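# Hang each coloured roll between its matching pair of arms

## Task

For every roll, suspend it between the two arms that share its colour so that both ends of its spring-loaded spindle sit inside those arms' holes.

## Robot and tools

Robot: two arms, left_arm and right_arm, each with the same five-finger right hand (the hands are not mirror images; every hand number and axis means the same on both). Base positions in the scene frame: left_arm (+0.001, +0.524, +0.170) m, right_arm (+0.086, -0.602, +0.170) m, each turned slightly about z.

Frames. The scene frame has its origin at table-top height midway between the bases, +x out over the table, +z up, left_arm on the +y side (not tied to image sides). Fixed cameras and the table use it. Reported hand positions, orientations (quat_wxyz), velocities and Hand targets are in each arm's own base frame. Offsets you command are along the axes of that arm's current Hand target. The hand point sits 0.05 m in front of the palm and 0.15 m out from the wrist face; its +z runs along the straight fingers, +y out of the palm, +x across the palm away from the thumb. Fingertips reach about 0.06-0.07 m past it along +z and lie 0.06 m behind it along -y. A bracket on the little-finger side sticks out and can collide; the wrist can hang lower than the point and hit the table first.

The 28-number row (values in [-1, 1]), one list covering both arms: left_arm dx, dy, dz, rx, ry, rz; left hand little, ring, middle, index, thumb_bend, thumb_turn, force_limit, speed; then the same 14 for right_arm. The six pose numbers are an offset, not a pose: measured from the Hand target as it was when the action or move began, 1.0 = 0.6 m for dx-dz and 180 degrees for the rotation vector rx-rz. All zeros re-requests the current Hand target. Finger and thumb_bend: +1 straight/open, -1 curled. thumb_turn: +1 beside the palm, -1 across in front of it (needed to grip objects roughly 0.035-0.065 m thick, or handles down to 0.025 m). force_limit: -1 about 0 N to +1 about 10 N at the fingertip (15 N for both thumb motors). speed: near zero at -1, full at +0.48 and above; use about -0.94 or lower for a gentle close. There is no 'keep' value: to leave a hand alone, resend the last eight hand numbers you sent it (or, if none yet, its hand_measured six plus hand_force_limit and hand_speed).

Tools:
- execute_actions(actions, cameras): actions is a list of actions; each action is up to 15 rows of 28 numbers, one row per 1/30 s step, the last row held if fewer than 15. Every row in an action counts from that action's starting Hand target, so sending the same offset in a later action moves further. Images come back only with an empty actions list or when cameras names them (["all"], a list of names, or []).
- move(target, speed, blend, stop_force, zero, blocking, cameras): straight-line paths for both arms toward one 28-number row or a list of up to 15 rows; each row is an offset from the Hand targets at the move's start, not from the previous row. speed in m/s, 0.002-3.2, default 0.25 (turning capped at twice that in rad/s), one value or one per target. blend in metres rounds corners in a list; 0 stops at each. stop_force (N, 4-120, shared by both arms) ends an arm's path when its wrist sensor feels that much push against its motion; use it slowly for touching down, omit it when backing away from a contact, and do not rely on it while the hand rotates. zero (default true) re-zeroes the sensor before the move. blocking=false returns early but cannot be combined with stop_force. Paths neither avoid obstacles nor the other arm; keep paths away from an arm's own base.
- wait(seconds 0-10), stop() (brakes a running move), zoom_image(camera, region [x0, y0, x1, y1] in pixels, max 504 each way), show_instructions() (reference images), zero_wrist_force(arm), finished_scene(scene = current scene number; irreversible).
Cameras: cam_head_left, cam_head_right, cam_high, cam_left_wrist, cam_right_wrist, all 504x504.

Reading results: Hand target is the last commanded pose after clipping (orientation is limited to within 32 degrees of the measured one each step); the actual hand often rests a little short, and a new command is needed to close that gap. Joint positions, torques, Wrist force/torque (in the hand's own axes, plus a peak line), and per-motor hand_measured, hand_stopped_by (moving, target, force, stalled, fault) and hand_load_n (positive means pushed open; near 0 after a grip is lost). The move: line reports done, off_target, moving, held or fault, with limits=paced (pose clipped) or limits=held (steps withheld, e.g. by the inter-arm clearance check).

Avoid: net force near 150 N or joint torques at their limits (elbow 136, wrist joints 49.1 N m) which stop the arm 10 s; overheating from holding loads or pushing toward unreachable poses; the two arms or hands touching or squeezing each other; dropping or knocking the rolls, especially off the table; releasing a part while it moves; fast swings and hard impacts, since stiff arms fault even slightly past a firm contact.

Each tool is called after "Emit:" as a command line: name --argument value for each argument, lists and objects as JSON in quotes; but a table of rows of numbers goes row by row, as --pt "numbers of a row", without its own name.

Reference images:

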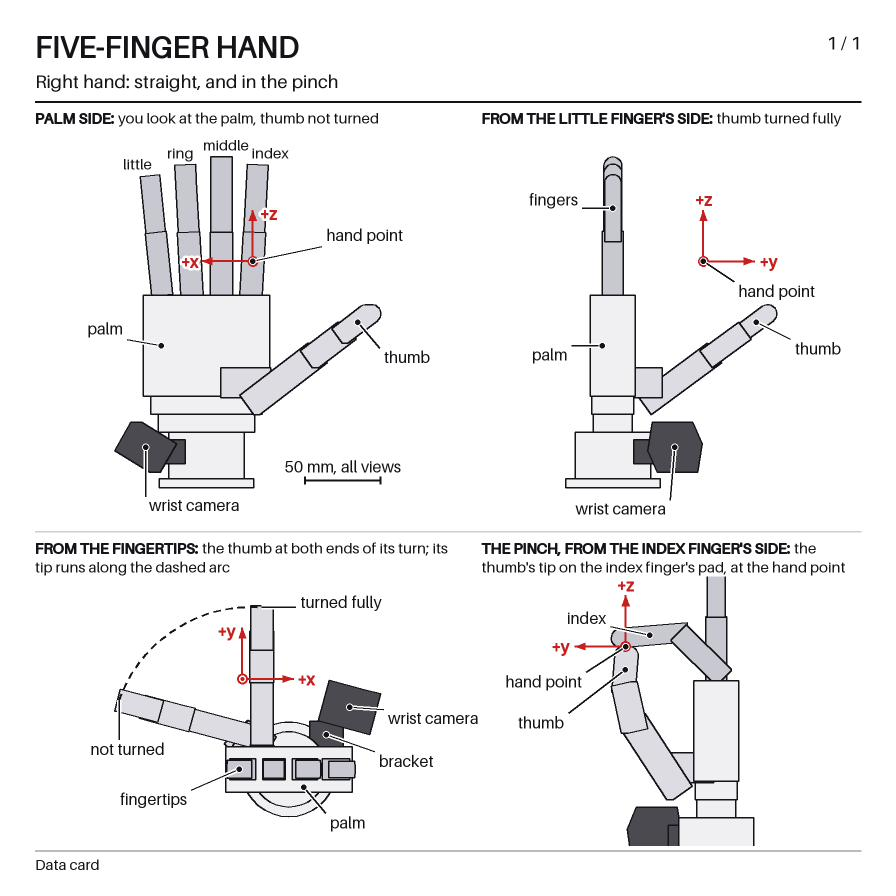

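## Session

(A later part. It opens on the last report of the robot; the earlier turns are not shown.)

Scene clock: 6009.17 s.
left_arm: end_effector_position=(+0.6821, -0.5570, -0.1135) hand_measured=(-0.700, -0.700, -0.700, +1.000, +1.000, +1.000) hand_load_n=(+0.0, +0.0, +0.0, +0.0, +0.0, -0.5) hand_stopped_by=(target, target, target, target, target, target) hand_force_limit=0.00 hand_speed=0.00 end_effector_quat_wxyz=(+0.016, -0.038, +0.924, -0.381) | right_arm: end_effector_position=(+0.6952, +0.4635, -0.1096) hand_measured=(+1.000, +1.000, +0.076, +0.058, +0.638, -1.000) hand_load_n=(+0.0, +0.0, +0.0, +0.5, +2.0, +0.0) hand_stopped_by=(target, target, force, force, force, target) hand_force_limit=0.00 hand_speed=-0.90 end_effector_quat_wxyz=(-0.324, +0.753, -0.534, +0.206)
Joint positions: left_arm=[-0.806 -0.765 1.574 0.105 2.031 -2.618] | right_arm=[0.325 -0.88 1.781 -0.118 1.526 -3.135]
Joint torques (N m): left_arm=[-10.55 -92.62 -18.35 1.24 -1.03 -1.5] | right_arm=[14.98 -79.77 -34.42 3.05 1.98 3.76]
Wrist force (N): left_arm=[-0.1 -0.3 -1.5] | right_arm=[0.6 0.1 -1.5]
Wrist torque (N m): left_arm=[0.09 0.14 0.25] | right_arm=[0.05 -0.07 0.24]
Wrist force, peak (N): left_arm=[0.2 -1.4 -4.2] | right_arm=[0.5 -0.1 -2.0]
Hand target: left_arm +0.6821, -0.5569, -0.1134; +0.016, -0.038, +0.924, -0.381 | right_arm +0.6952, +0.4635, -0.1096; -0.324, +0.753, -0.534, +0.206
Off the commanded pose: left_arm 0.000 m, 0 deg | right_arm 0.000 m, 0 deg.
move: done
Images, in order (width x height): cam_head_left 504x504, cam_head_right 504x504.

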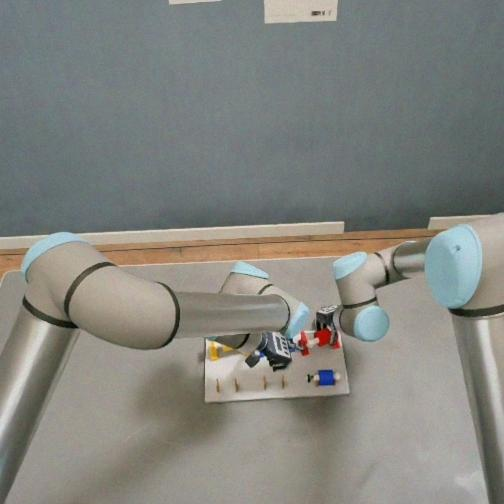

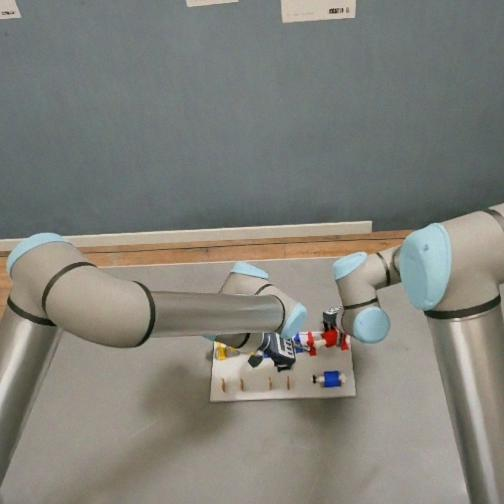

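Emit:
move --pt "0 -0.00765 -0.00766 0 0 0 -0.7 -0.7 -0.7 1 1 1 0 0 0 0 0 0 0 0 1 1 -0.25 -0.25 0.1 -1 0.0 -0.9" --pt "-0.00742 -0.01952 0.0042 0 0 0 -0.7 -0.7 -0.7 1 1 1 0 0 0 0 0 0 0 0 1 1 -0.25 -0.25 0.1 -1 0.0 -0.9" --speed '[0.02,0.01]' --cameras '["cam_head_left","cam_head_right"]'

Emit:
zoom_image --camera "cam_head_right" --region '[300, 325, 350, 375]'

Emit:
zoom_image --camera "cam_head_left" --region '[295, 325, 345, 375]'

Scene clock: 6022.97 s.
left_arm: end_effector_position=(+0.6874, -0.5667, -0.1070) hand_measured=(-0.700, -0.700, -0.700, +1.000, +1.000, +1.000) hand_load_n=(+0.0, +0.0, +0.0, -1.5, +0.0, +0.0) hand_stopped_by=(target, target, target, target, target, target) hand_force_limit=0.00 hand_speed=0.00 end_effector_quat_wxyz=(+0.016, -0.038, +0.924, -0.381) | right_arm: end_effector_position=(+0.6952, +0.4635, -0.1096) hand_measured=(+1.000, +1.000, +0.076, +0.058, +0.638, -1.000) hand_load_n=(+0.0, +0.0, +0.0, +0.5, +2.0, +0.0) hand_stopped_by=(target, target, force, force, force, target) hand_force_limit=0.00 hand_speed=-0.90 end_effector_quat_wxyz=(-0.324, +0.753, -0.534, +0.206)
Joint positions: left_arm=[-0.81 -0.762 1.55 0.124 2.029 -2.622] | right_arm=[0.325 -0.88 1.781 -0.118 1.526 -3.135]
Joint torques (N m): left_arm=[-11.77 -85.23 -23.8 3.03 -1.41 -1.95] | right_arm=[11.85 -79.34 -33.38 3.01 1.24 3.57]
Wrist force (N): left_arm=[0.1 0.9 -4.4] | right_arm=[0.1 0.7 -1.2]
Wrist torque (N m): left_arm=[0.25 0.16 0.26] | right_arm=[0.09 0.00 0.21]
Wrist force, peak (N): left_arm=[-0.3 0.3 -5.1] | right_arm=[0.6 0.1 -2.0]
Hand target: left_arm +0.6874, -0.5666, -0.1070; +0.016, -0.038, +0.924, -0.381 | right_arm +0.6952, +0.4635, -0.1096; -0.324, +0.753, -0.534, +0.206
Off the commanded pose: left_arm 0.000 m, 0 deg | right_arm 0.000 m, 0 deg.
move: done
Images, in order (width x height): cam_head_left 504x504, cam_head_right 504x504.

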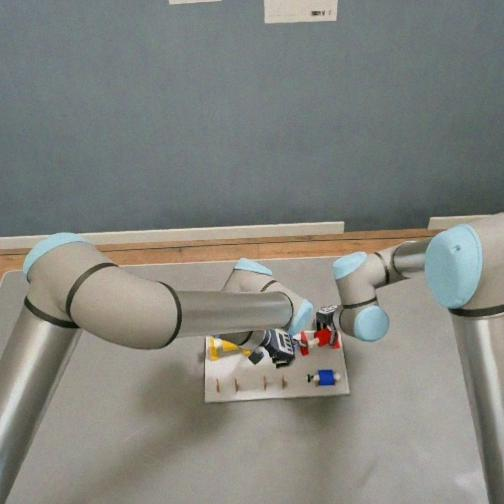

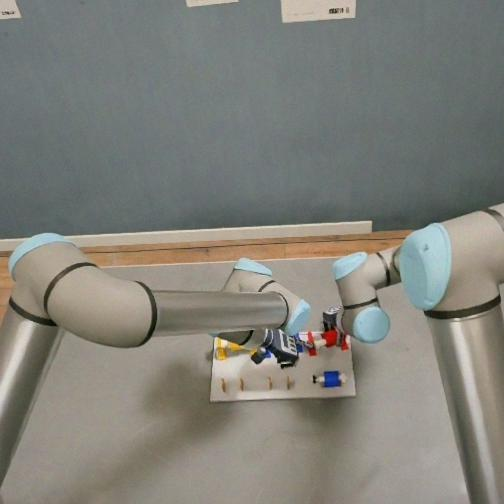

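Scaled by 10.080 from the camera's 504x504 image, which has a finer 720x720 frame.

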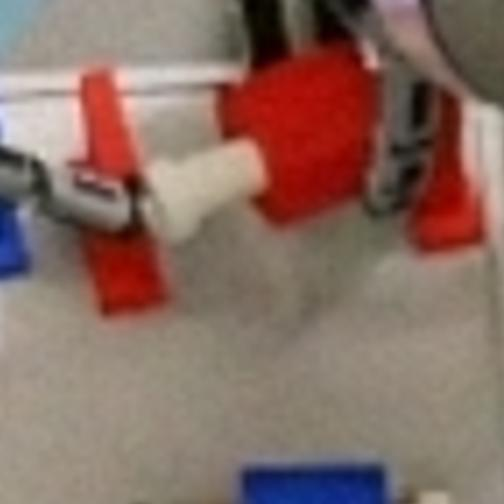

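Scaled by 10.080 from the camera's 504x504 image, which has a finer 720x720 frame.

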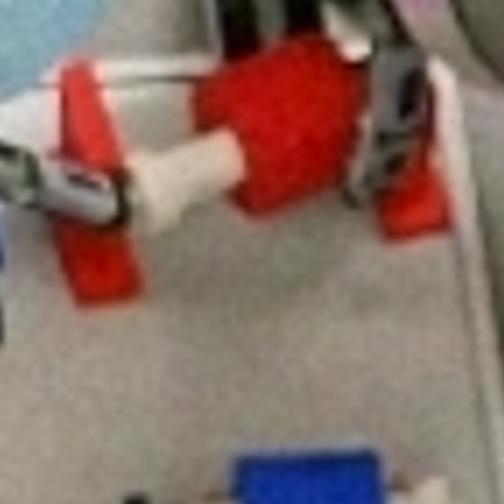

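Emit:
move --pt "0.00072 0.01178 -0.01177 0 0 0 -0.7 -0.7 -0.7 1 1 1 0 0 0 0 0 0 0 0 1 1 -0.25 -0.25 0.1 -1 0.0 -0.9" --pt "0.00072 0.01884 -0.0047 0 0 0 -0.7 -0.7 -0.7 1 1 1 0 0 0 0 0 0 0 0 1 1 -0.25 -0.25 0.1 -1 0.0 -0.9" --pt "-0.00004 0.00647 0.00766 0 0 0 -0.7 -0.7 -0.7 1 1 1 0 0 0 0 0 0 0 0 1 1 -0.25 -0.25 0.1 -1 0.0 -0.9" --speed '[0.02,0.02,0.01]' --cameras '["cam_head_left","cam_head_right"]'

Emit:
zoom_image --camera "cam_head_right" --region '[300, 325, 350, 375]'

Emit:
zoom_image --camera "cam_head_left" --region '[295, 325, 345, 375]'

Scene clock: 6039.30 s.
left_arm: end_effector_position=(+0.6874, -0.5672, -0.1130) hand_measured=(-0.700, -0.700, -0.700, +1.000, +1.000, +1.000) hand_load_n=(+0.0, +0.0, +0.0, -9.0, +0.0, +0.0) hand_stopped_by=(target, target, target, target, target, target) hand_force_limit=0.00 hand_speed=0.00 end_effector_quat_wxyz=(+0.016, -0.038, +0.924, -0.381) | right_arm: end_effector_position=(+0.6952, +0.4635, -0.1096) hand_measured=(+1.000, +1.000, +0.076, +0.058, +0.638, -1.000) hand_load_n=(+0.0, +0.0, +0.0, +0.5, +2.5, -1.0) hand_stopped_by=(target, target, force, force, force, target) hand_force_limit=0.00 hand_speed=-0.90 end_effector_quat_wxyz=(-0.324, +0.753, -0.534, +0.206)
Joint positions: left_arm=[-0.81 -0.754 1.549 0.117 2.029 -2.622] | right_arm=[0.325 -0.88 1.781 -0.118 1.526 -3.135]
Joint torques (N m): left_arm=[-10.28 -84.36 -29.52 2.67 -0.21 -1.33] | right_arm=[11.19 -78.91 -32.26 3.22 0.79 3.7]
Wrist force (N): left_arm=[0.5 5.4 -7.9] | right_arm=[0.9 0.6 -1.6]
Wrist torque (N m): left_arm=[0.10 0.10 0.22] | right_arm=[0.03 -0.04 0.20]
Wrist force, peak (N): left_arm=[0.0 5.9 -7.7] | right_arm=[0.9 1.0 -1.7]
Hand target: left_arm +0.6874, -0.5671, -0.1130; +0.016, -0.038, +0.924, -0.381 | right_arm +0.6952, +0.4635, -0.1096; -0.324, +0.753, -0.534, +0.206
Off the commanded pose: left_arm 0.000 m, 0 deg | right_arm 0.000 m, 0 deg.
move: done
Images, in order (width x height): cam_head_left 504x504, cam_head_right 504x504.

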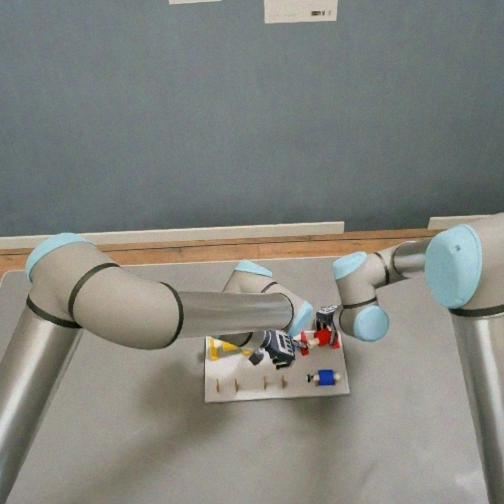

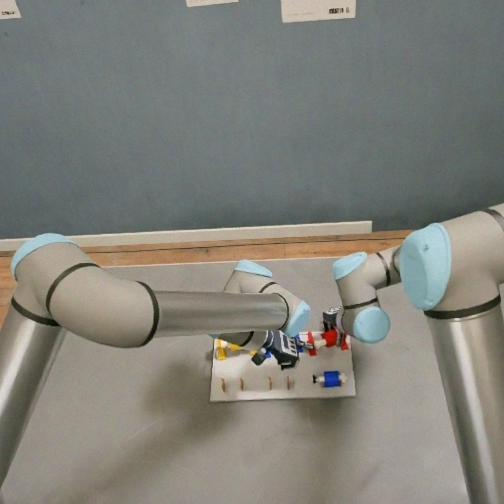

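Scaled by 10.080 from the camera's 504x504 image, which has a finer 720x720 frame.

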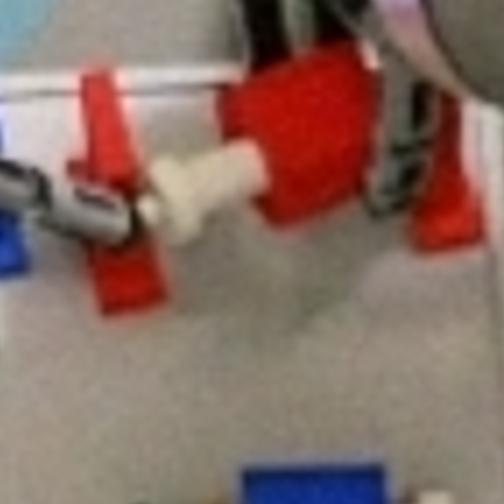

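Scaled by 10.080 from the camera's 504x504 image, which has a finer 720x720 frame.

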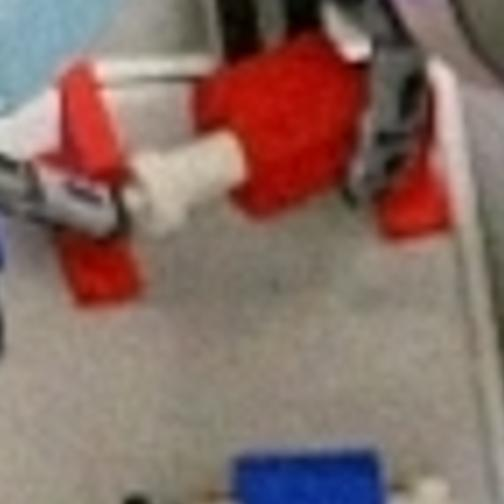

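Emit:
move --target '[-0.001,0,0,0,0,0,-0.7,-0.7,-0.7,1,1,1,0,0,0.00115,-0.00462,0.00458,0.0008,0.01573,0.01565,1,1,-0.25,-0.25,0.1,-1,0.0,-0.9]' --speed 0.01 --cameras '["cam_head_left","cam_head_right"]'

Emit:
zoom_image --camera "cam_head_right" --region '[300, 325, 350, 375]'

Scene clock: 6057.33 s.
left_arm: end_effector_position=(+0.6880, -0.5670, -0.1130) hand_measured=(-0.700, -0.700, -0.700, +1.000, +1.000, +1.000) hand_load_n=(+0.5, +0.0, +0.0, -11.0, +0.0, +0.0) hand_stopped_by=(target, target, target, target, target, target) hand_force_limit=0.00 hand_speed=0.00 end_effector_quat_wxyz=(+0.016, -0.038, +0.924, -0.381) | right_arm: end_effector_position=(+0.6991, +0.4642, -0.1096) hand_measured=(+1.000, +1.000, +0.076, +0.058, +0.642, -1.000) hand_load_n=(+0.0, +0.0, +0.0, +0.0, +26.5, -12.0) hand_stopped_by=(target, target, force, force, force, target) hand_force_limit=0.00 hand_speed=-0.90 end_effector_quat_wxyz=(-0.317, +0.734, -0.560, +0.217)
Joint positions: left_arm=[-0.809 -0.754 1.548 0.118 2.029 -2.622] | right_arm=[0.34 -0.876 1.772 -0.114 1.586 -3.076]
Joint torques (N m): left_arm=[18.74 -78.85 -39.66 2.45 2.04 2.53] | right_arm=[14.24 -82.08 -48.84 -2.94 -0.65 1.92]
Wrist force (N): left_arm=[2.4 7.2 -8.2] | right_arm=[8.0 10.8 -14.5]
Wrist torque (N m): left_arm=[0.08 0.26 0.26] | right_arm=[-0.15 -0.11 -0.06]
Wrist force, peak (N): left_arm=[2.5 7.0 -8.6] | right_arm=[8.0 10.8 -14.5]
Hand target: left_arm +0.6880, -0.5670, -0.1130; +0.016, -0.038, +0.924, -0.381 | right_arm +0.6991, +0.4642, -0.1096; -0.317, +0.734, -0.560, +0.217
Off the commanded pose: left_arm 0.000 m, 0 deg | right_arm 0.000 m, 0 deg.
move: done
Images, in order (width x height): cam_head_left 504x504, cam_head_right 504x504.

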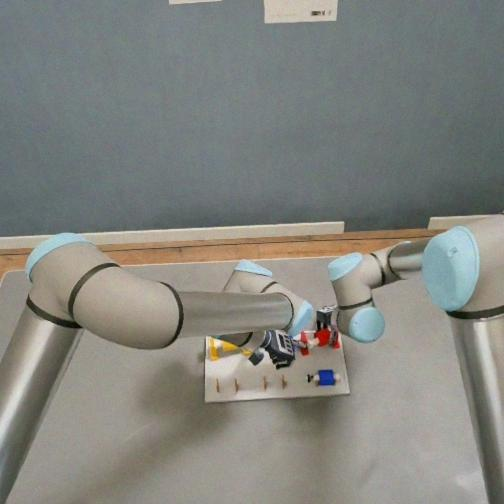

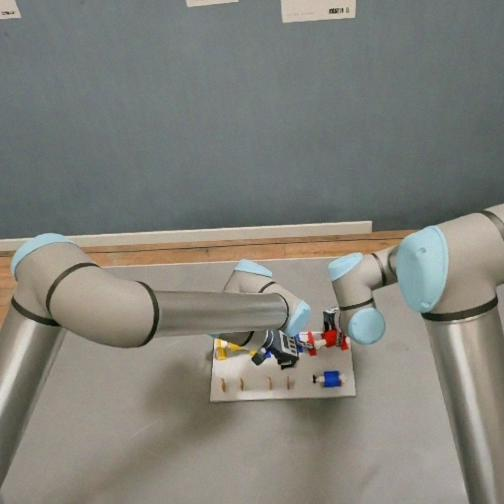

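Scaled by 10.080 from the camera's 504x504 image, which has a finer 720x720 frame.

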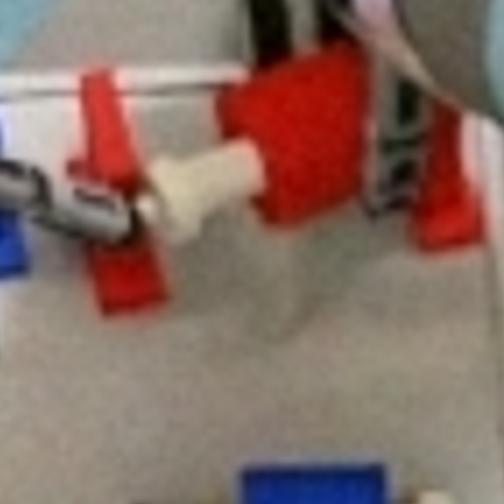

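Emit:
move --pt "0 0 0 0 0 0 -0.7 -0.7 -0.7 1 1 1 0 0 -0.001 0.0042 -0.0042 -0.0006 -0.0118 -0.0117 1 1 -0.25 -0.25 0.1 -1 0.0 -0.9" --pt "-0.00017 -0.00295 0.00295 0 0 0 -0.7 -0.7 -0.7 1 1 1 0 0 -0.001 0.0042 -0.0042 -0.0006 -0.0118 -0.0117 1 1 -0.25 -0.25 0.1 -1 0.0 -0.9" --speed 0.01 --cameras '["cam_head_left","cam_head_right"]'

Emit:
zoom_image --camera "cam_head_right" --region '[300, 325, 350, 375]'

Scene clock: 6076.87 s.
left_arm: end_effector_position=(+0.6884, -0.5695, -0.1130) hand_measured=(-0.700, -0.700, -0.700, +1.000, +1.000, +1.000) hand_load_n=(+0.0, +0.0, +0.0, -9.0, +0.0, +0.0) hand_stopped_by=(target, target, target, target, target, target) hand_force_limit=0.00 hand_speed=0.00 end_effector_quat_wxyz=(+0.016, -0.038, +0.924, -0.381) | right_arm: end_effector_position=(+0.6955, +0.4637, -0.1096) hand_measured=(+1.000, +1.000, +0.078, +0.058, +0.640, -1.000) hand_load_n=(+0.0, +0.0, +3.5, +2.5, +6.5, +0.5) hand_stopped_by=(target, target, force, force, force, target) hand_force_limit=0.00 hand_speed=-0.90 end_effector_quat_wxyz=(-0.323, +0.748, -0.540, +0.209)
Joint positions: left_arm=[-0.811 -0.752 1.544 0.119 2.028 -2.623] | right_arm=[0.329 -0.88 1.78 -0.118 1.541 -3.12]
Joint torques (N m): left_arm=[-15.95 -84.11 -29.25 2.52 -0.43 -1.72] | right_arm=[-9.77 -98.48 -19.45 0.22 1.81 3.31]
Wrist force (N): left_arm=[0.5 6.3 -7.8] | right_arm=[-0.2 -0.6 -0.7]
Wrist torque (N m): left_arm=[0.15 0.20 0.24] | right_arm=[0.03 0.03 0.30]
Wrist force, peak (N): left_arm=[2.7 7.2 -8.8] | right_arm=[7.7 11.1 -14.9]
Hand target: left_arm +0.6883, -0.5695, -0.1130; +0.016, -0.038, +0.924, -0.381 | right_arm +0.6955, +0.4638, -0.1096; -0.323, +0.748, -0.540, +0.209
Off the commanded pose: left_arm 0.000 m, 0 deg | right_arm 0.000 m, 0 deg.
move: done
Images, in order (width x height): cam_head_left 504x504, cam_head_right 504x504.

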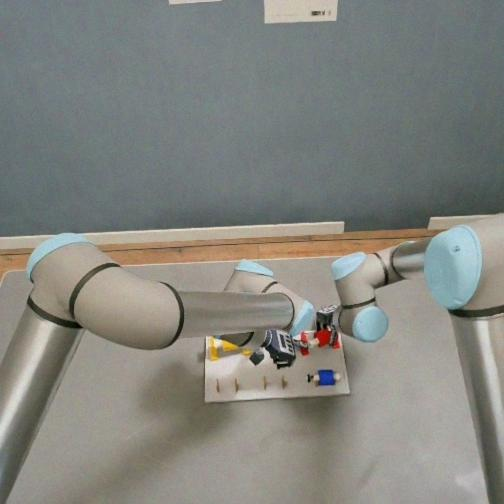

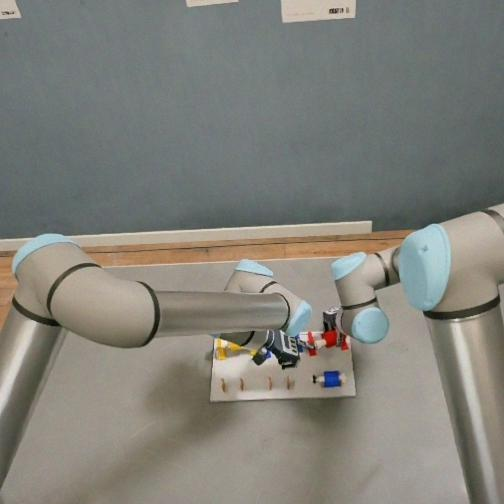

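Scaled by 10.080 from the camera's 504x504 image, which has a finer 720x720 frame.

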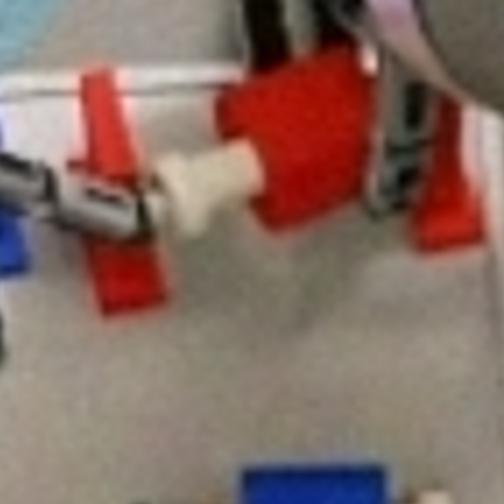

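Emit:
move --target '[0,0,0,0,0,0,-0.7,-0.7,-0.7,1,1,1,0,0,0.00115,-0.00462,0.00458,0.0008,0.01573,0.01565,1,1,-0.25,-0.25,0.1,-1,0.0,-0.9]' --speed 0.01 --cameras '["cam_head_left","cam_head_right"]'

Emit:
zoom_image --camera "cam_head_right" --region '[300, 325, 350, 375]'

Emit:
zoom_image --camera "cam_head_left" --region '[295, 325, 345, 375]'

Scene clock: 6086.27 s.
left_arm: end_effector_position=(+0.6883, -0.5695, -0.1130) hand_measured=(-0.700, -0.700, -0.700, +1.000, +1.000, +1.000) hand_load_n=(+0.0, +0.0, +0.0, +0.0, +0.0, +0.0) hand_stopped_by=(target, target, target, target, target, target) hand_force_limit=0.00 hand_speed=0.00 end_effector_quat_wxyz=(+0.016, -0.038, +0.924, -0.381) | right_arm: end_effector_position=(+0.6994, +0.4644, -0.1096) hand_measured=(+1.000, +1.000, +0.076, +0.058, +0.640, -1.000) hand_load_n=(+0.0, +0.0, +0.0, +0.0, +16.0, -4.0) hand_stopped_by=(target, target, force, force, force, target) hand_force_limit=0.00 hand_speed=-0.90 end_effector_quat_wxyz=(-0.315, +0.729, -0.566, +0.220)
Joint positions: left_arm=[-0.811 -0.752 1.544 0.119 2.028 -2.623] | right_arm=[0.344 -0.876 1.771 -0.113 1.601 -3.061]
Joint torques (N m): left_arm=[-6.75 -94.7 -22.92 2.28 1.37 2.01] | right_arm=[12.23 -82.53 -43.46 -0.66 0.64 1.5]
Wrist force (N): left_arm=[0.2 0.1 -1.9] | right_arm=[3.1 6.3 -8.9]
Wrist torque (N m): left_arm=[0.15 0.19 0.28] | right_arm=[-0.08 -0.04 0.01]
Wrist force, peak (N): left_arm=[-0.9 6.6 -8.3] | right_arm=[3.1 6.2 -9.4]
Hand target: left_arm +0.6883, -0.5695, -0.1130; +0.016, -0.038, +0.924, -0.381 | right_arm +0.6994, +0.4644, -0.1096; -0.315, +0.729, -0.566, +0.220
Off the commanded pose: left_arm 0.000 m, 0 deg | right_arm 0.000 m, 0 deg.
move: done
Images, in order (width x height): cam_head_left 504x504, cam_head_right 504x504.

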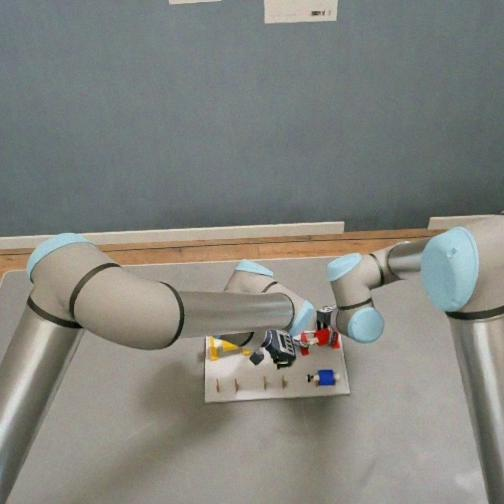

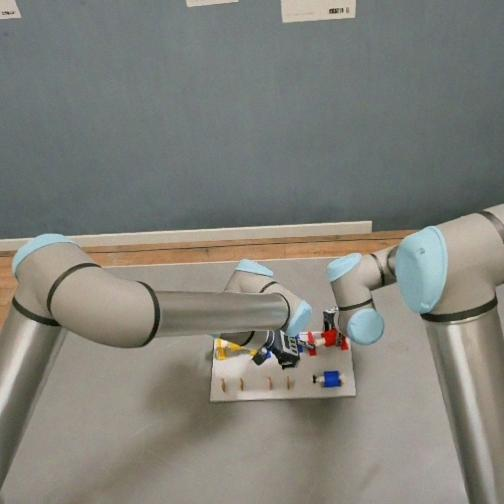

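Scaled by 10.080 from the camera's 504x504 image, which has a finer 720x720 frame.

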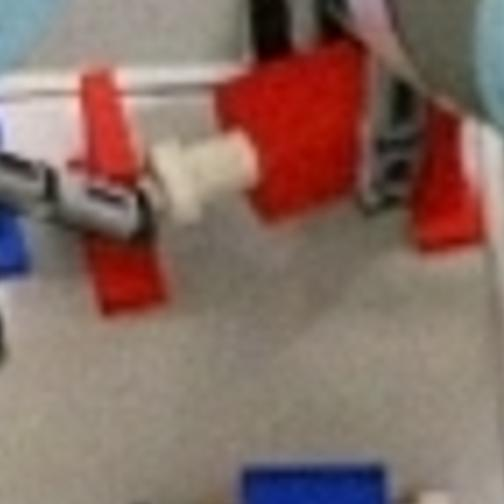

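Scaled by 10.080 from the camera's 504x504 image, which has a finer 720x720 frame.

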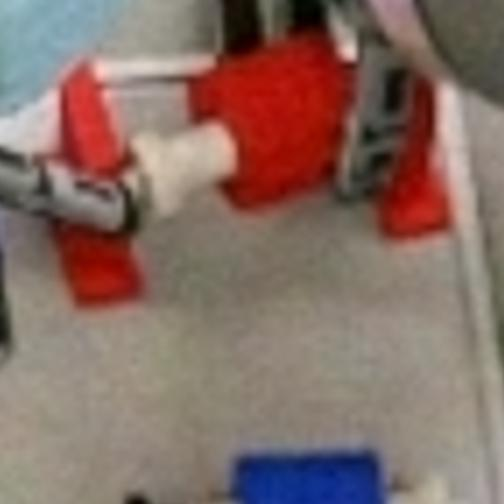

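Emit:
move --pt "0.04997 -0.00158 0.00155 0 0 0 -0.7 -0.7 -0.7 1 1 1 0 0 -0.0004 0.0015 -0.0015 0 0 0 1 1 -0.25 -0.25 0.1 -1 0.0 -0.9" --pt "0.14 0.01 -0.125 0 0 0 -0.7 -0.7 -0.7 1 1 1 0 0 -0.0004 0.0015 -0.0015 0 0 0 1 1 -0.25 -0.25 0.1 -1 0.0 -0.9" --pt "0.2223 -0.1005 -0.1718 0 0 0 1 1 1 1 1 1 0 0 -0.0004 0.0015 -0.0015 0 0 0 1 1 -0.25 -0.25 0.1 -1 0.0 -0.9" --speed '[0.02,0.06,0.08]' --blend '[0.005,0.02,0]' --cameras '["cam_left_wrist"]'

Emit:
zoom_image --camera "cam_left_wrist" --region '[90, 160, 290, 360]'

Scene clock: 6100.73 s.
left_arm: end_effector_position=(+0.5529, -0.5508, +0.0026) hand_measured=(+1.000, +1.000, +1.000, +1.000, +1.000, +1.000) hand_load_n=(+0.0, +0.0, +0.0, +0.0, +0.0, -0.5) hand_stopped_by=(target, target, target, target, target, target) hand_force_limit=0.00 hand_speed=0.00 end_effector_quat_wxyz=(+0.016, -0.038, +0.924, -0.381) | right_arm: end_effector_position=(+0.6981, +0.4643, -0.1096) hand_measured=(+1.000, +1.000, +0.078, +0.058, +0.640, -1.000) hand_load_n=(+0.0, +0.0, +2.5, +2.5, +7.5, -2.0) hand_stopped_by=(target, target, force, force, force, target) hand_force_limit=0.00 hand_speed=-0.90 end_effector_quat_wxyz=(-0.315, +0.729, -0.566, +0.220)
Joint positions: left_arm=[-0.945 -1.041 1.809 0.098 1.944 -2.736] | right_arm=[0.344 -0.877 1.774 -0.115 1.601 -3.06]
Joint torques (N m): left_arm=[20.91 -53.33 -32.73 0.01 0.79 2.49] | right_arm=[15.23 -89.64 -17.94 1.4 3.14 2.89]
Wrist force (N): left_arm=[-0.1 -0.8 -1.7] | right_arm=[1.4 0.8 -1.6]
Wrist torque (N m): left_arm=[-0.02 0.13 0.14] | right_arm=[0.05 -0.11 0.00]
Wrist force, peak (N): left_arm=[0.4 -0.3 -2.5] | right_arm=[3.2 6.3 -9.5]
Hand target: left_arm +0.5529, -0.5507, +0.0026; +0.016, -0.038, +0.924, -0.381 | right_arm +0.6981, +0.4643, -0.1096; -0.315, +0.729, -0.566, +0.220
Off the commanded pose: left_arm 0.000 m, 0 deg | right_arm 0.000 m, 0 deg.
move: done
camera_calibration:
cam_left_wrist: T_world_to_cam=[[-0.308763, 0.650201, -0.694193, 0.52796], [0.744255, 0.619616, 0.24932, -0.0780174], [0.592241, -0.439676, -0.67523, -0.450851], [0, 0, 0, 1]] pos_world=[0.488092, -0.493168, 0.0815293]
Images, in order (width x height): cam_left_wrist 504x504.

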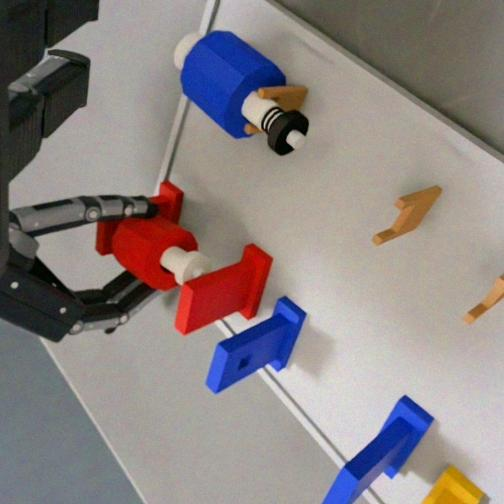

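Scaled by 2.520 from the camera's 504x504 image, which has a finer 720x720 frame.

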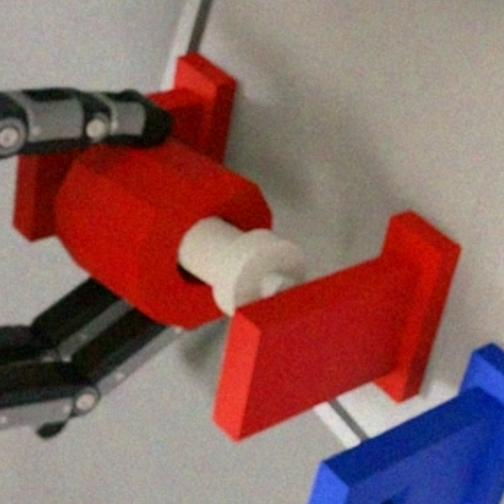

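Emit:
move --target '[0,0,0,0,0,0,1,1,1,1,1,1,0,0,0.00115,-0.0048,0.00477,0.00099,0.01967,0.01954,1,1,-0.25,-0.25,0.1,-1,0.0,-0.9]' --speed 0.01 --cameras '["cam_left_wrist","cam_right_wrist"]'

Emit:
zoom_image --camera "cam_left_wrist" --region '[90, 160, 290, 360]'

Scene clock: 6119.70 s.
left_arm: end_effector_position=(+0.5529, -0.5507, +0.0026) hand_measured=(+1.000, +1.000, +1.000, +1.000, +1.000, +1.000) hand_load_n=(+0.0, +0.0, +0.0, +0.0, -0.5, +0.0) hand_stopped_by=(target, target, target, target, target, target) hand_force_limit=0.00 hand_speed=0.00 end_effector_quat_wxyz=(+0.016, -0.038, +0.924, -0.381) | right_arm: end_effector_position=(+0.7023, +0.4648, -0.1095) hand_measured=(+1.000, +1.000, +0.078, +0.058, +0.640, -1.000) hand_load_n=(+0.0, +0.0, +1.5, +1.5, +9.5, -0.5) hand_stopped_by=(target, target, force, force, force, target) hand_force_limit=0.00 hand_speed=-0.90 end_effector_quat_wxyz=(-0.305, +0.704, -0.598, +0.234)
Joint positions: left_arm=[-0.945 -1.041 1.809 0.098 1.944 -2.736] | right_arm=[0.362 -0.87 1.761 -0.103 1.676 -2.986]
Joint torques (N m): left_arm=[21.38 -57.4 -30.34 4.34 -0.9 2.51] | right_arm=[11.84 -81.05 -34.6 2.2 0.97 0.78]
Wrist force (N): left_arm=[-0.4 -0.2 -1.2] | right_arm=[0.4 3.2 -2.4]
Wrist torque (N m): left_arm=[0.03 0.17 0.14] | right_arm=[-0.02 0.03 -0.01]
Wrist force, peak (N): left_arm=[-0.1 -0.4 -2.0] | right_arm=[8.3 9.2 -14.4]
Hand target: left_arm +0.5529, -0.5507, +0.0026; +0.016, -0.038, +0.924, -0.381 | right_arm +0.7022, +0.4647, -0.1096; -0.305, +0.704, -0.597, +0.233
Off the commanded pose: left_arm 0.000 m, 0 deg | right_arm 0.000 m, 0 deg.
move: done
camera_calibration:
cam_left_wrist: T_world_to_cam=[[-0.308763, 0.650201, -0.694193, 0.52796], [0.744255, 0.619616, 0.24932, -0.0780174], [0.592241, -0.439676, -0.67523, -0.450851], [0, 0, 0, 1]] pos_world=[0.488092, -0.493168, 0.0815293]
cam_right_wrist: T_world_to_cam=[[-0.634581, -0.324124, -0.701605, 0.52158], [-0.692969, 0.640577, 0.33084, 0.210589], [0.342199, 0.696136, -0.631106, -0.522039], [0, 0, 0, 1]] pos_world=[0.655558, 0.397568, -0.0331898]
Images, in order (width x height): cam_left_wrist 504x504, cam_right_wrist 504x504.

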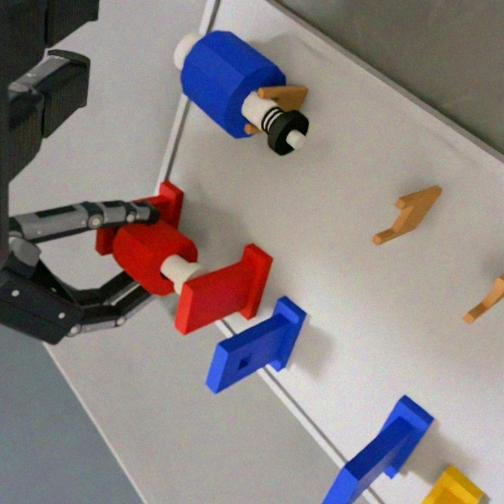

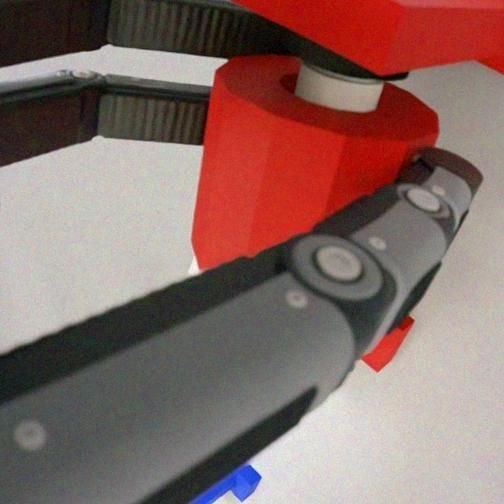

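Scaled by 2.520 from the camera's 504x504 image, which has a finer 720x720 frame.

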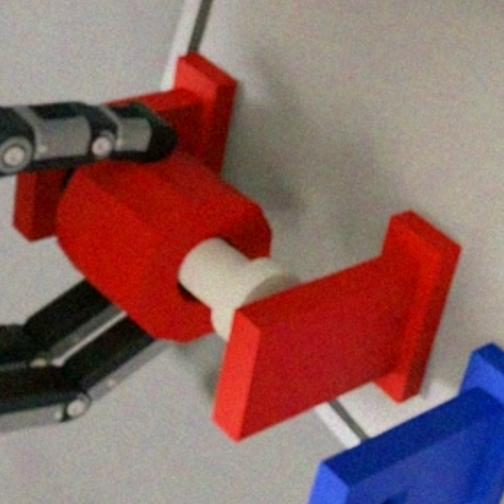

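Emit:
move --target '[0,0,0,0,0,0,1,1,1,1,1,1,0,0,0.00105,-0.00478,0.00477,0.00099,0.01967,0.01954,1,1,-0.25,-0.25,0.1,-1,0.0,-0.9]' --speed 0.01 --cameras '["cam_left_wrist","cam_right_wrist"]'

Emit:
zoom_image --camera "cam_left_wrist" --region '[90, 160, 290, 360]'

Scene clock: 6134.20 s.
left_arm: end_effector_position=(+0.5529, -0.5507, +0.0026) hand_measured=(+1.000, +1.000, +1.000, +1.000, +1.000, +1.000) hand_load_n=(+0.0, +0.0, +0.0, +0.0, +0.0, +0.0) hand_stopped_by=(target, target, target, target, target, target) hand_force_limit=0.00 hand_speed=0.00 end_effector_quat_wxyz=(+0.016, -0.038, +0.924, -0.381) | right_arm: end_effector_position=(+0.7063, +0.4648, -0.1096) hand_measured=(+1.000, +1.000, +0.076, +0.058, +0.640, -1.000) hand_load_n=(+0.0, +0.0, +0.0, +0.0, +16.5, -5.5) hand_stopped_by=(target, target, force, force, force, target) hand_force_limit=0.00 hand_speed=-0.90 end_effector_quat_wxyz=(-0.295, +0.677, -0.628, +0.247)
Joint positions: left_arm=[-0.945 -1.041 1.809 0.098 1.944 -2.736] | right_arm=[0.38 -0.861 1.744 -0.085 1.75 -2.91]
Joint torques (N m): left_arm=[20.66 -55.31 -26.79 4.51 -0.89 2.06] | right_arm=[12.91 -83.85 -42.09 -1.28 0.85 1.52]
Wrist force (N): left_arm=[-0.3 -0.4 -1.7] | right_arm=[3.3 6.2 -9.9]
Wrist torque (N m): left_arm=[0.03 0.17 0.14] | right_arm=[-0.06 -0.01 0.02]
Wrist force, peak (N): left_arm=[-0.8 -0.3 -2.0] | right_arm=[3.5 5.8 -10.3]
Hand target: left_arm +0.5529, -0.5507, +0.0026; +0.016, -0.038, +0.924, -0.381 | right_arm +0.7063, +0.4648, -0.1096; -0.295, +0.677, -0.628, +0.247
Off the commanded pose: left_arm 0.000 m, 0 deg | right_arm 0.000 m, 0 deg.
move: done
camera_calibration:
cam_left_wrist: T_world_to_cam=[[-0.308763, 0.650201, -0.694193, 0.52796], [0.744255, 0.619616, 0.24932, -0.0780174], [0.592241, -0.439676, -0.67523, -0.450851], [0, 0, 0, 1]] pos_world=[0.488092, -0.493168, 0.0815293]
cam_right_wrist: T_world_to_cam=[[-0.660564, -0.267767, -0.701396, 0.516185], [-0.634509, 0.698496, 0.330912, 0.145194], [0.401315, 0.66363, -0.631302, -0.550124], [0, 0, 0, 1]] pos_world=[0.653872, 0.401879, -0.0332905]
Images, in order (width x height): cam_left_wrist 504x504, cam_right_wrist 504x504.

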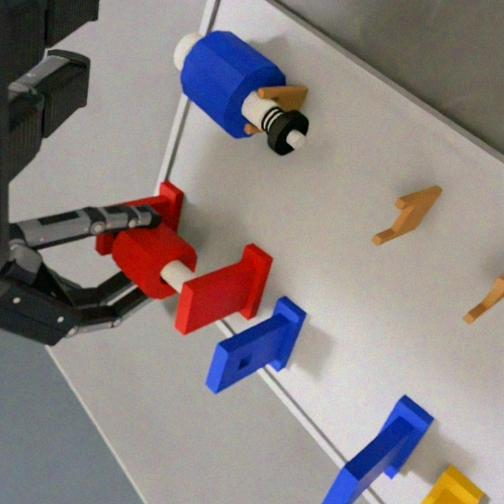

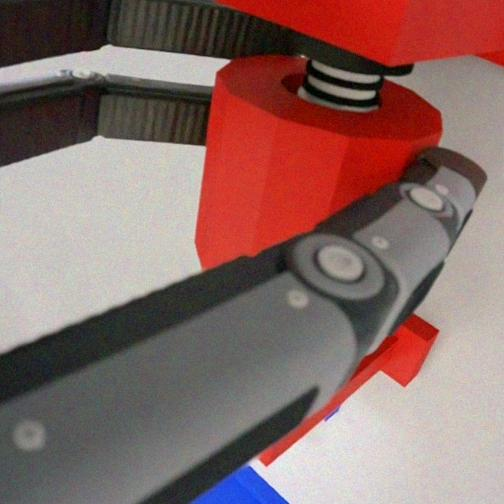

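Scaled by 2.520 from the camera's 504x504 image, which has a finer 720x720 frame.

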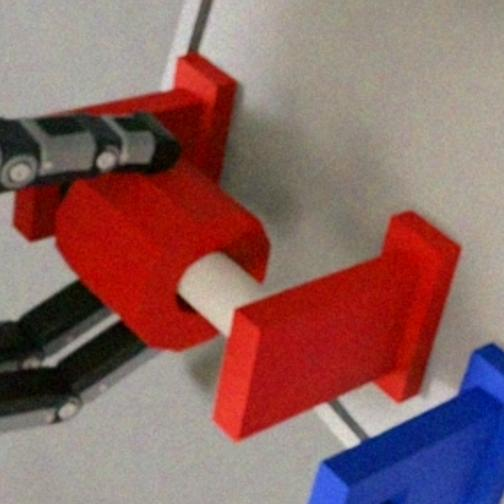

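Emit:
move --target '[0,0,0,0,0,0,1,1,1,1,1,1,0,0,-0.0005,0.0022,-0.0022,0,0,0,1,1,-0.25,-0.25,0.1,-1,0.0,-0.9]' --speed 0.01 --cameras '["cam_left_wrist","cam_right_wrist"]'

Emit:
zoom_image --camera "cam_right_wrist" --region '[220, 0, 460, 240]'

Emit:
zoom_image --camera "cam_left_wrist" --region '[110, 180, 290, 360]'

Scene clock: 6142.00 s.
left_arm: end_effector_position=(+0.5529, -0.5507, +0.0026) hand_measured=(+1.000, +1.000, +1.000, +1.000, +1.000, +1.000) hand_load_n=(+0.0, +0.0, +0.0, +0.0, +0.0, +0.0) hand_stopped_by=(target, target, target, target, target, target) hand_force_limit=0.00 hand_speed=0.00 end_effector_quat_wxyz=(+0.016, -0.038, +0.924, -0.381) | right_arm: end_effector_position=(+0.7044, +0.4649, -0.1095) hand_measured=(+1.000, +1.000, +0.078, +0.058, +0.640, -1.000) hand_load_n=(+0.0, +0.0, +3.0, +4.0, +7.0, +0.5) hand_stopped_by=(target, target, force, force, force, target) hand_force_limit=0.00 hand_speed=-0.90 end_effector_quat_wxyz=(-0.295, +0.677, -0.628, +0.247)
Joint positions: left_arm=[-0.945 -1.041 1.809 0.098 1.944 -2.736] | right_arm=[0.381 -0.863 1.748 -0.087 1.75 -2.91]
Joint torques (N m): left_arm=[20.45 -56.12 -25.51 4.35 -0.82 2.04] | right_arm=[17.97 -96.46 -19.28 0.83 3.23 3.66]
Wrist force (N): left_arm=[-0.4 -0.1 -1.9] | right_arm=[0.3 -0.2 -0.6]
Wrist torque (N m): left_arm=[0.09 0.19 0.14] | right_arm=[0.10 -0.05 0.06]
Wrist force, peak (N): left_arm=[-0.3 -0.3 -2.1] | right_arm=[3.5 6.3 -10.4]
Hand target: left_arm +0.5529, -0.5507, +0.0026; +0.016, -0.038, +0.924, -0.381 | right_arm +0.7044, +0.4649, -0.1096; -0.295, +0.677, -0.628, +0.247
Off the commanded pose: left_arm 0.000 m, 0 deg | right_arm 0.000 m, 0 deg.
move: done
camera_calibration:
cam_left_wrist: T_world_to_cam=[[-0.308763, 0.650201, -0.694193, 0.52796], [0.744255, 0.619616, 0.24932, -0.0780174], [0.592241, -0.439676, -0.67523, -0.450851], [0, 0, 0, 1]] pos_world=[0.488092, -0.493168, 0.0815293]
cam_right_wrist: T_world_to_cam=[[-0.660422, -0.267816, -0.701511, 0.515017], [-0.634658, 0.698382, 0.330864, 0.14409], [0.401312, 0.66373, -0.631199, -0.54944], [0, 0, 0, 1]] pos_world=[0.652073, 0.401979, -0.0331901]
Images, in order (width x height): cam_left_wrist 504x504, cam_right_wrist 504x504.

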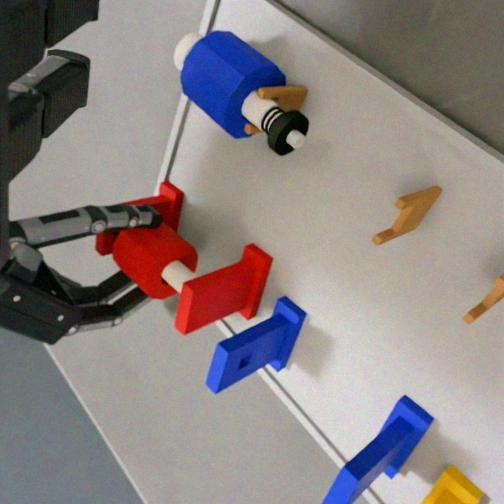

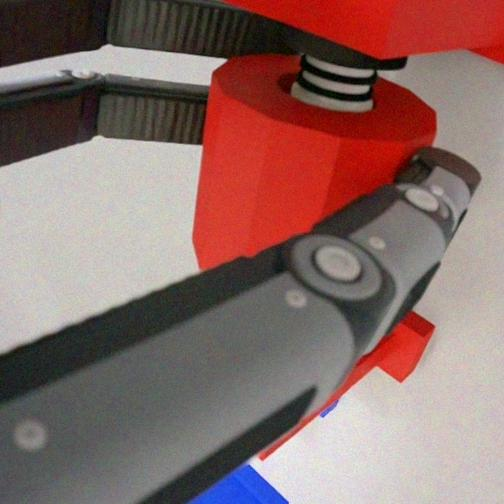

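Scaled by 2.100 from the camera's 504x504 image, which has a finer 720x720 frame.

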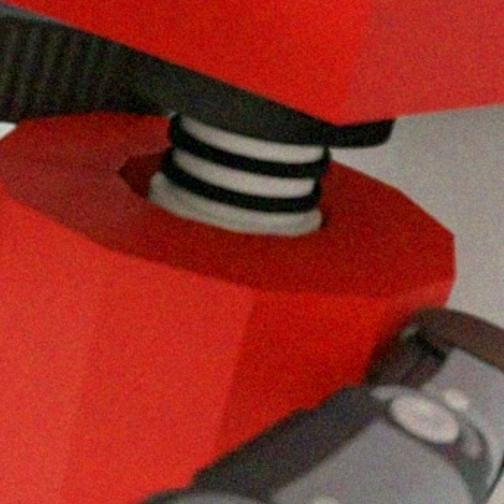

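Scaled by 2.800 from the camera's 504x504 image, which has a finer 720x720 frame.

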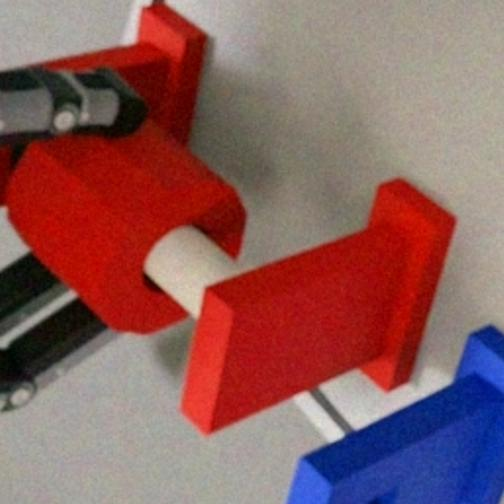

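Emit:
execute_actions --actions '[[[0,0,0,0,0,0,1,1,1,1,1,1,0,0,0,0,0,0,0,0,1,1,0.3,0.3,0.75,-1,0.0,-0.8]],[[0,0,0,0,0,0,1,1,1,1,1,1,0,0,0,0,0,0,0,0,1,1,0.3,0.3,0.75,-1,0.0,-0.8]]]' --cameras '["cam_left_wrist","cam_right_wrist"]'

Scene clock: 6152.57 s.
left_arm: end_effector_position=(+0.5529, -0.5507, +0.0026) hand_measured=(+1.000, +1.000, +1.000, +1.000, +1.000, +1.000) hand_load_n=(+0.0, +0.0, +0.0, +0.0, +0.0, +0.0) hand_stopped_by=(target, target, target, target, target, target) hand_force_limit=0.00 hand_speed=0.00 end_effector_quat_wxyz=(+0.016, -0.038, +0.924, -0.381) | right_arm: end_effector_position=(+0.7044, +0.4649, -0.1096) hand_measured=(+1.000, +1.000, +0.300, +0.300, +0.750, -1.000) hand_load_n=(+0.0, +0.0, +0.0, +0.0, +0.0, +0.0) hand_stopped_by=(target, target, target, target, target, target) hand_force_limit=0.00 hand_speed=-0.80 end_effector_quat_wxyz=(-0.295, +0.677, -0.628, +0.247)
Joint positions: left_arm=[-0.945 -1.041 1.809 0.098 1.944 -2.736] | right_arm=[0.381 -0.863 1.748 -0.087 1.75 -2.91]
Joint torques (N m): left_arm=[19.72 -57.23 -23.42 4.74 -0.77 1.9] | right_arm=[17.96 -85.35 -35.72 2.99 0.69 -2.34]
Wrist force (N): left_arm=[-0.2 -0.5 -1.8] | right_arm=[0.2 -0.6 -0.7]
Wrist torque (N m): left_arm=[0.03 0.16 0.15] | right_arm=[0.08 -0.05 0.06]
Wrist force, peak (N): left_arm=[-0.5 0.0 -2.0] | right_arm=[0.3 -0.4 -1.6]
Hand target: left_arm +0.5529, -0.5507, +0.0026; +0.016, -0.038, +0.924, -0.381 | right_arm +0.7044, +0.4649, -0.1096; -0.295, +0.677, -0.628, +0.247
Off the commanded pose: left_arm 0.000 m, 0 deg | right_arm 0.000 m, 0 deg.
Step readings (end_effector_position of left_arm | right_arm):
0: (+0.5529, -0.5507, +0.0026) | (+0.7044, +0.4649, -0.1096)
1: (+0.5529, -0.5507, +0.0026) | (+0.7044, +0.4649, -0.1096)
2: (+0.5529, -0.5507, +0.0026) | (+0.7044, +0.4649, -0.1096)
4: (+0.5529, -0.5507, +0.0026) | (+0.7044, +0.4649, -0.1096)
8: (+0.5529, -0.5507, +0.0026) | (+0.7044, +0.4649, -0.1096)
15: (+0.5529, -0.5507, +0.0026) | (+0.7044, +0.4649, -0.1096)
16: (+0.5529, -0.5507, +0.0026) | (+0.7044, +0.4649, -0.1096)
17: (+0.5529, -0.5507, +0.0026) | (+0.7044, +0.4649, -0.1096)
19: (+0.5529, -0.5507, +0.0026) | (+0.7044, +0.4649, -0.1096)
23: (+0.5529, -0.5507, +0.0026) | (+0.7044, +0.4649, -0.1096)
30: (+0.5529, -0.5507, +0.0026) | (+0.7044, +0.4649, -0.1096)
camera_calibration:
cam_left_wrist: T_world_to_cam=[[-0.308763, 0.650201, -0.694193, 0.52796], [0.744255, 0.619616, 0.24932, -0.0780174], [0.592241, -0.439676, -0.67523, -0.450851], [0, 0, 0, 1]] pos_world=[0.488092, -0.493168, 0.0815293]
cam_right_wrist: T_world_to_cam=[[-0.660504, -0.26783, -0.701428, 0.515078], [-0.63461, 0.698406, 0.330908, 0.14405], [0.401254, 0.663699, -0.631267, -0.549392], [0, 0, 0, 1]] pos_world=[0.652073, 0.401979, -0.0331904]
Images, in order (width x height): cam_left_wrist 504x504, cam_right_wrist 504x504.

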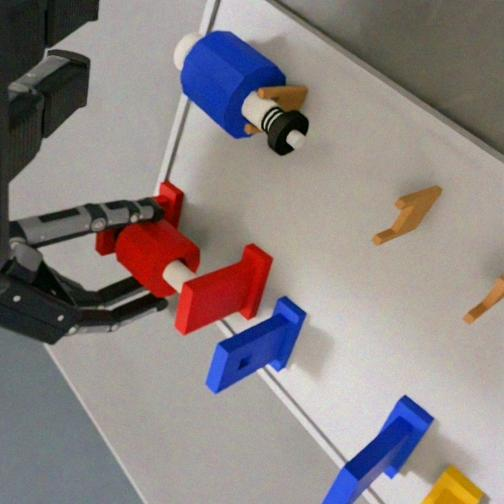

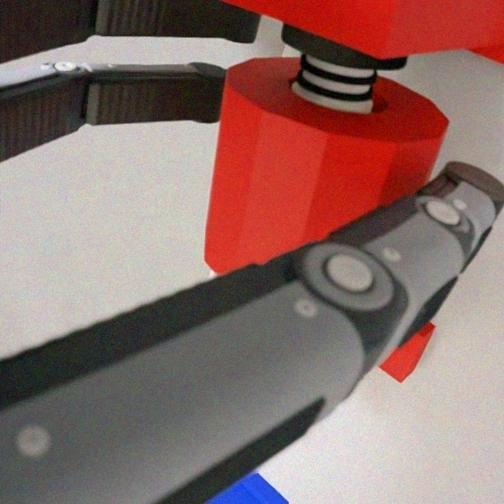

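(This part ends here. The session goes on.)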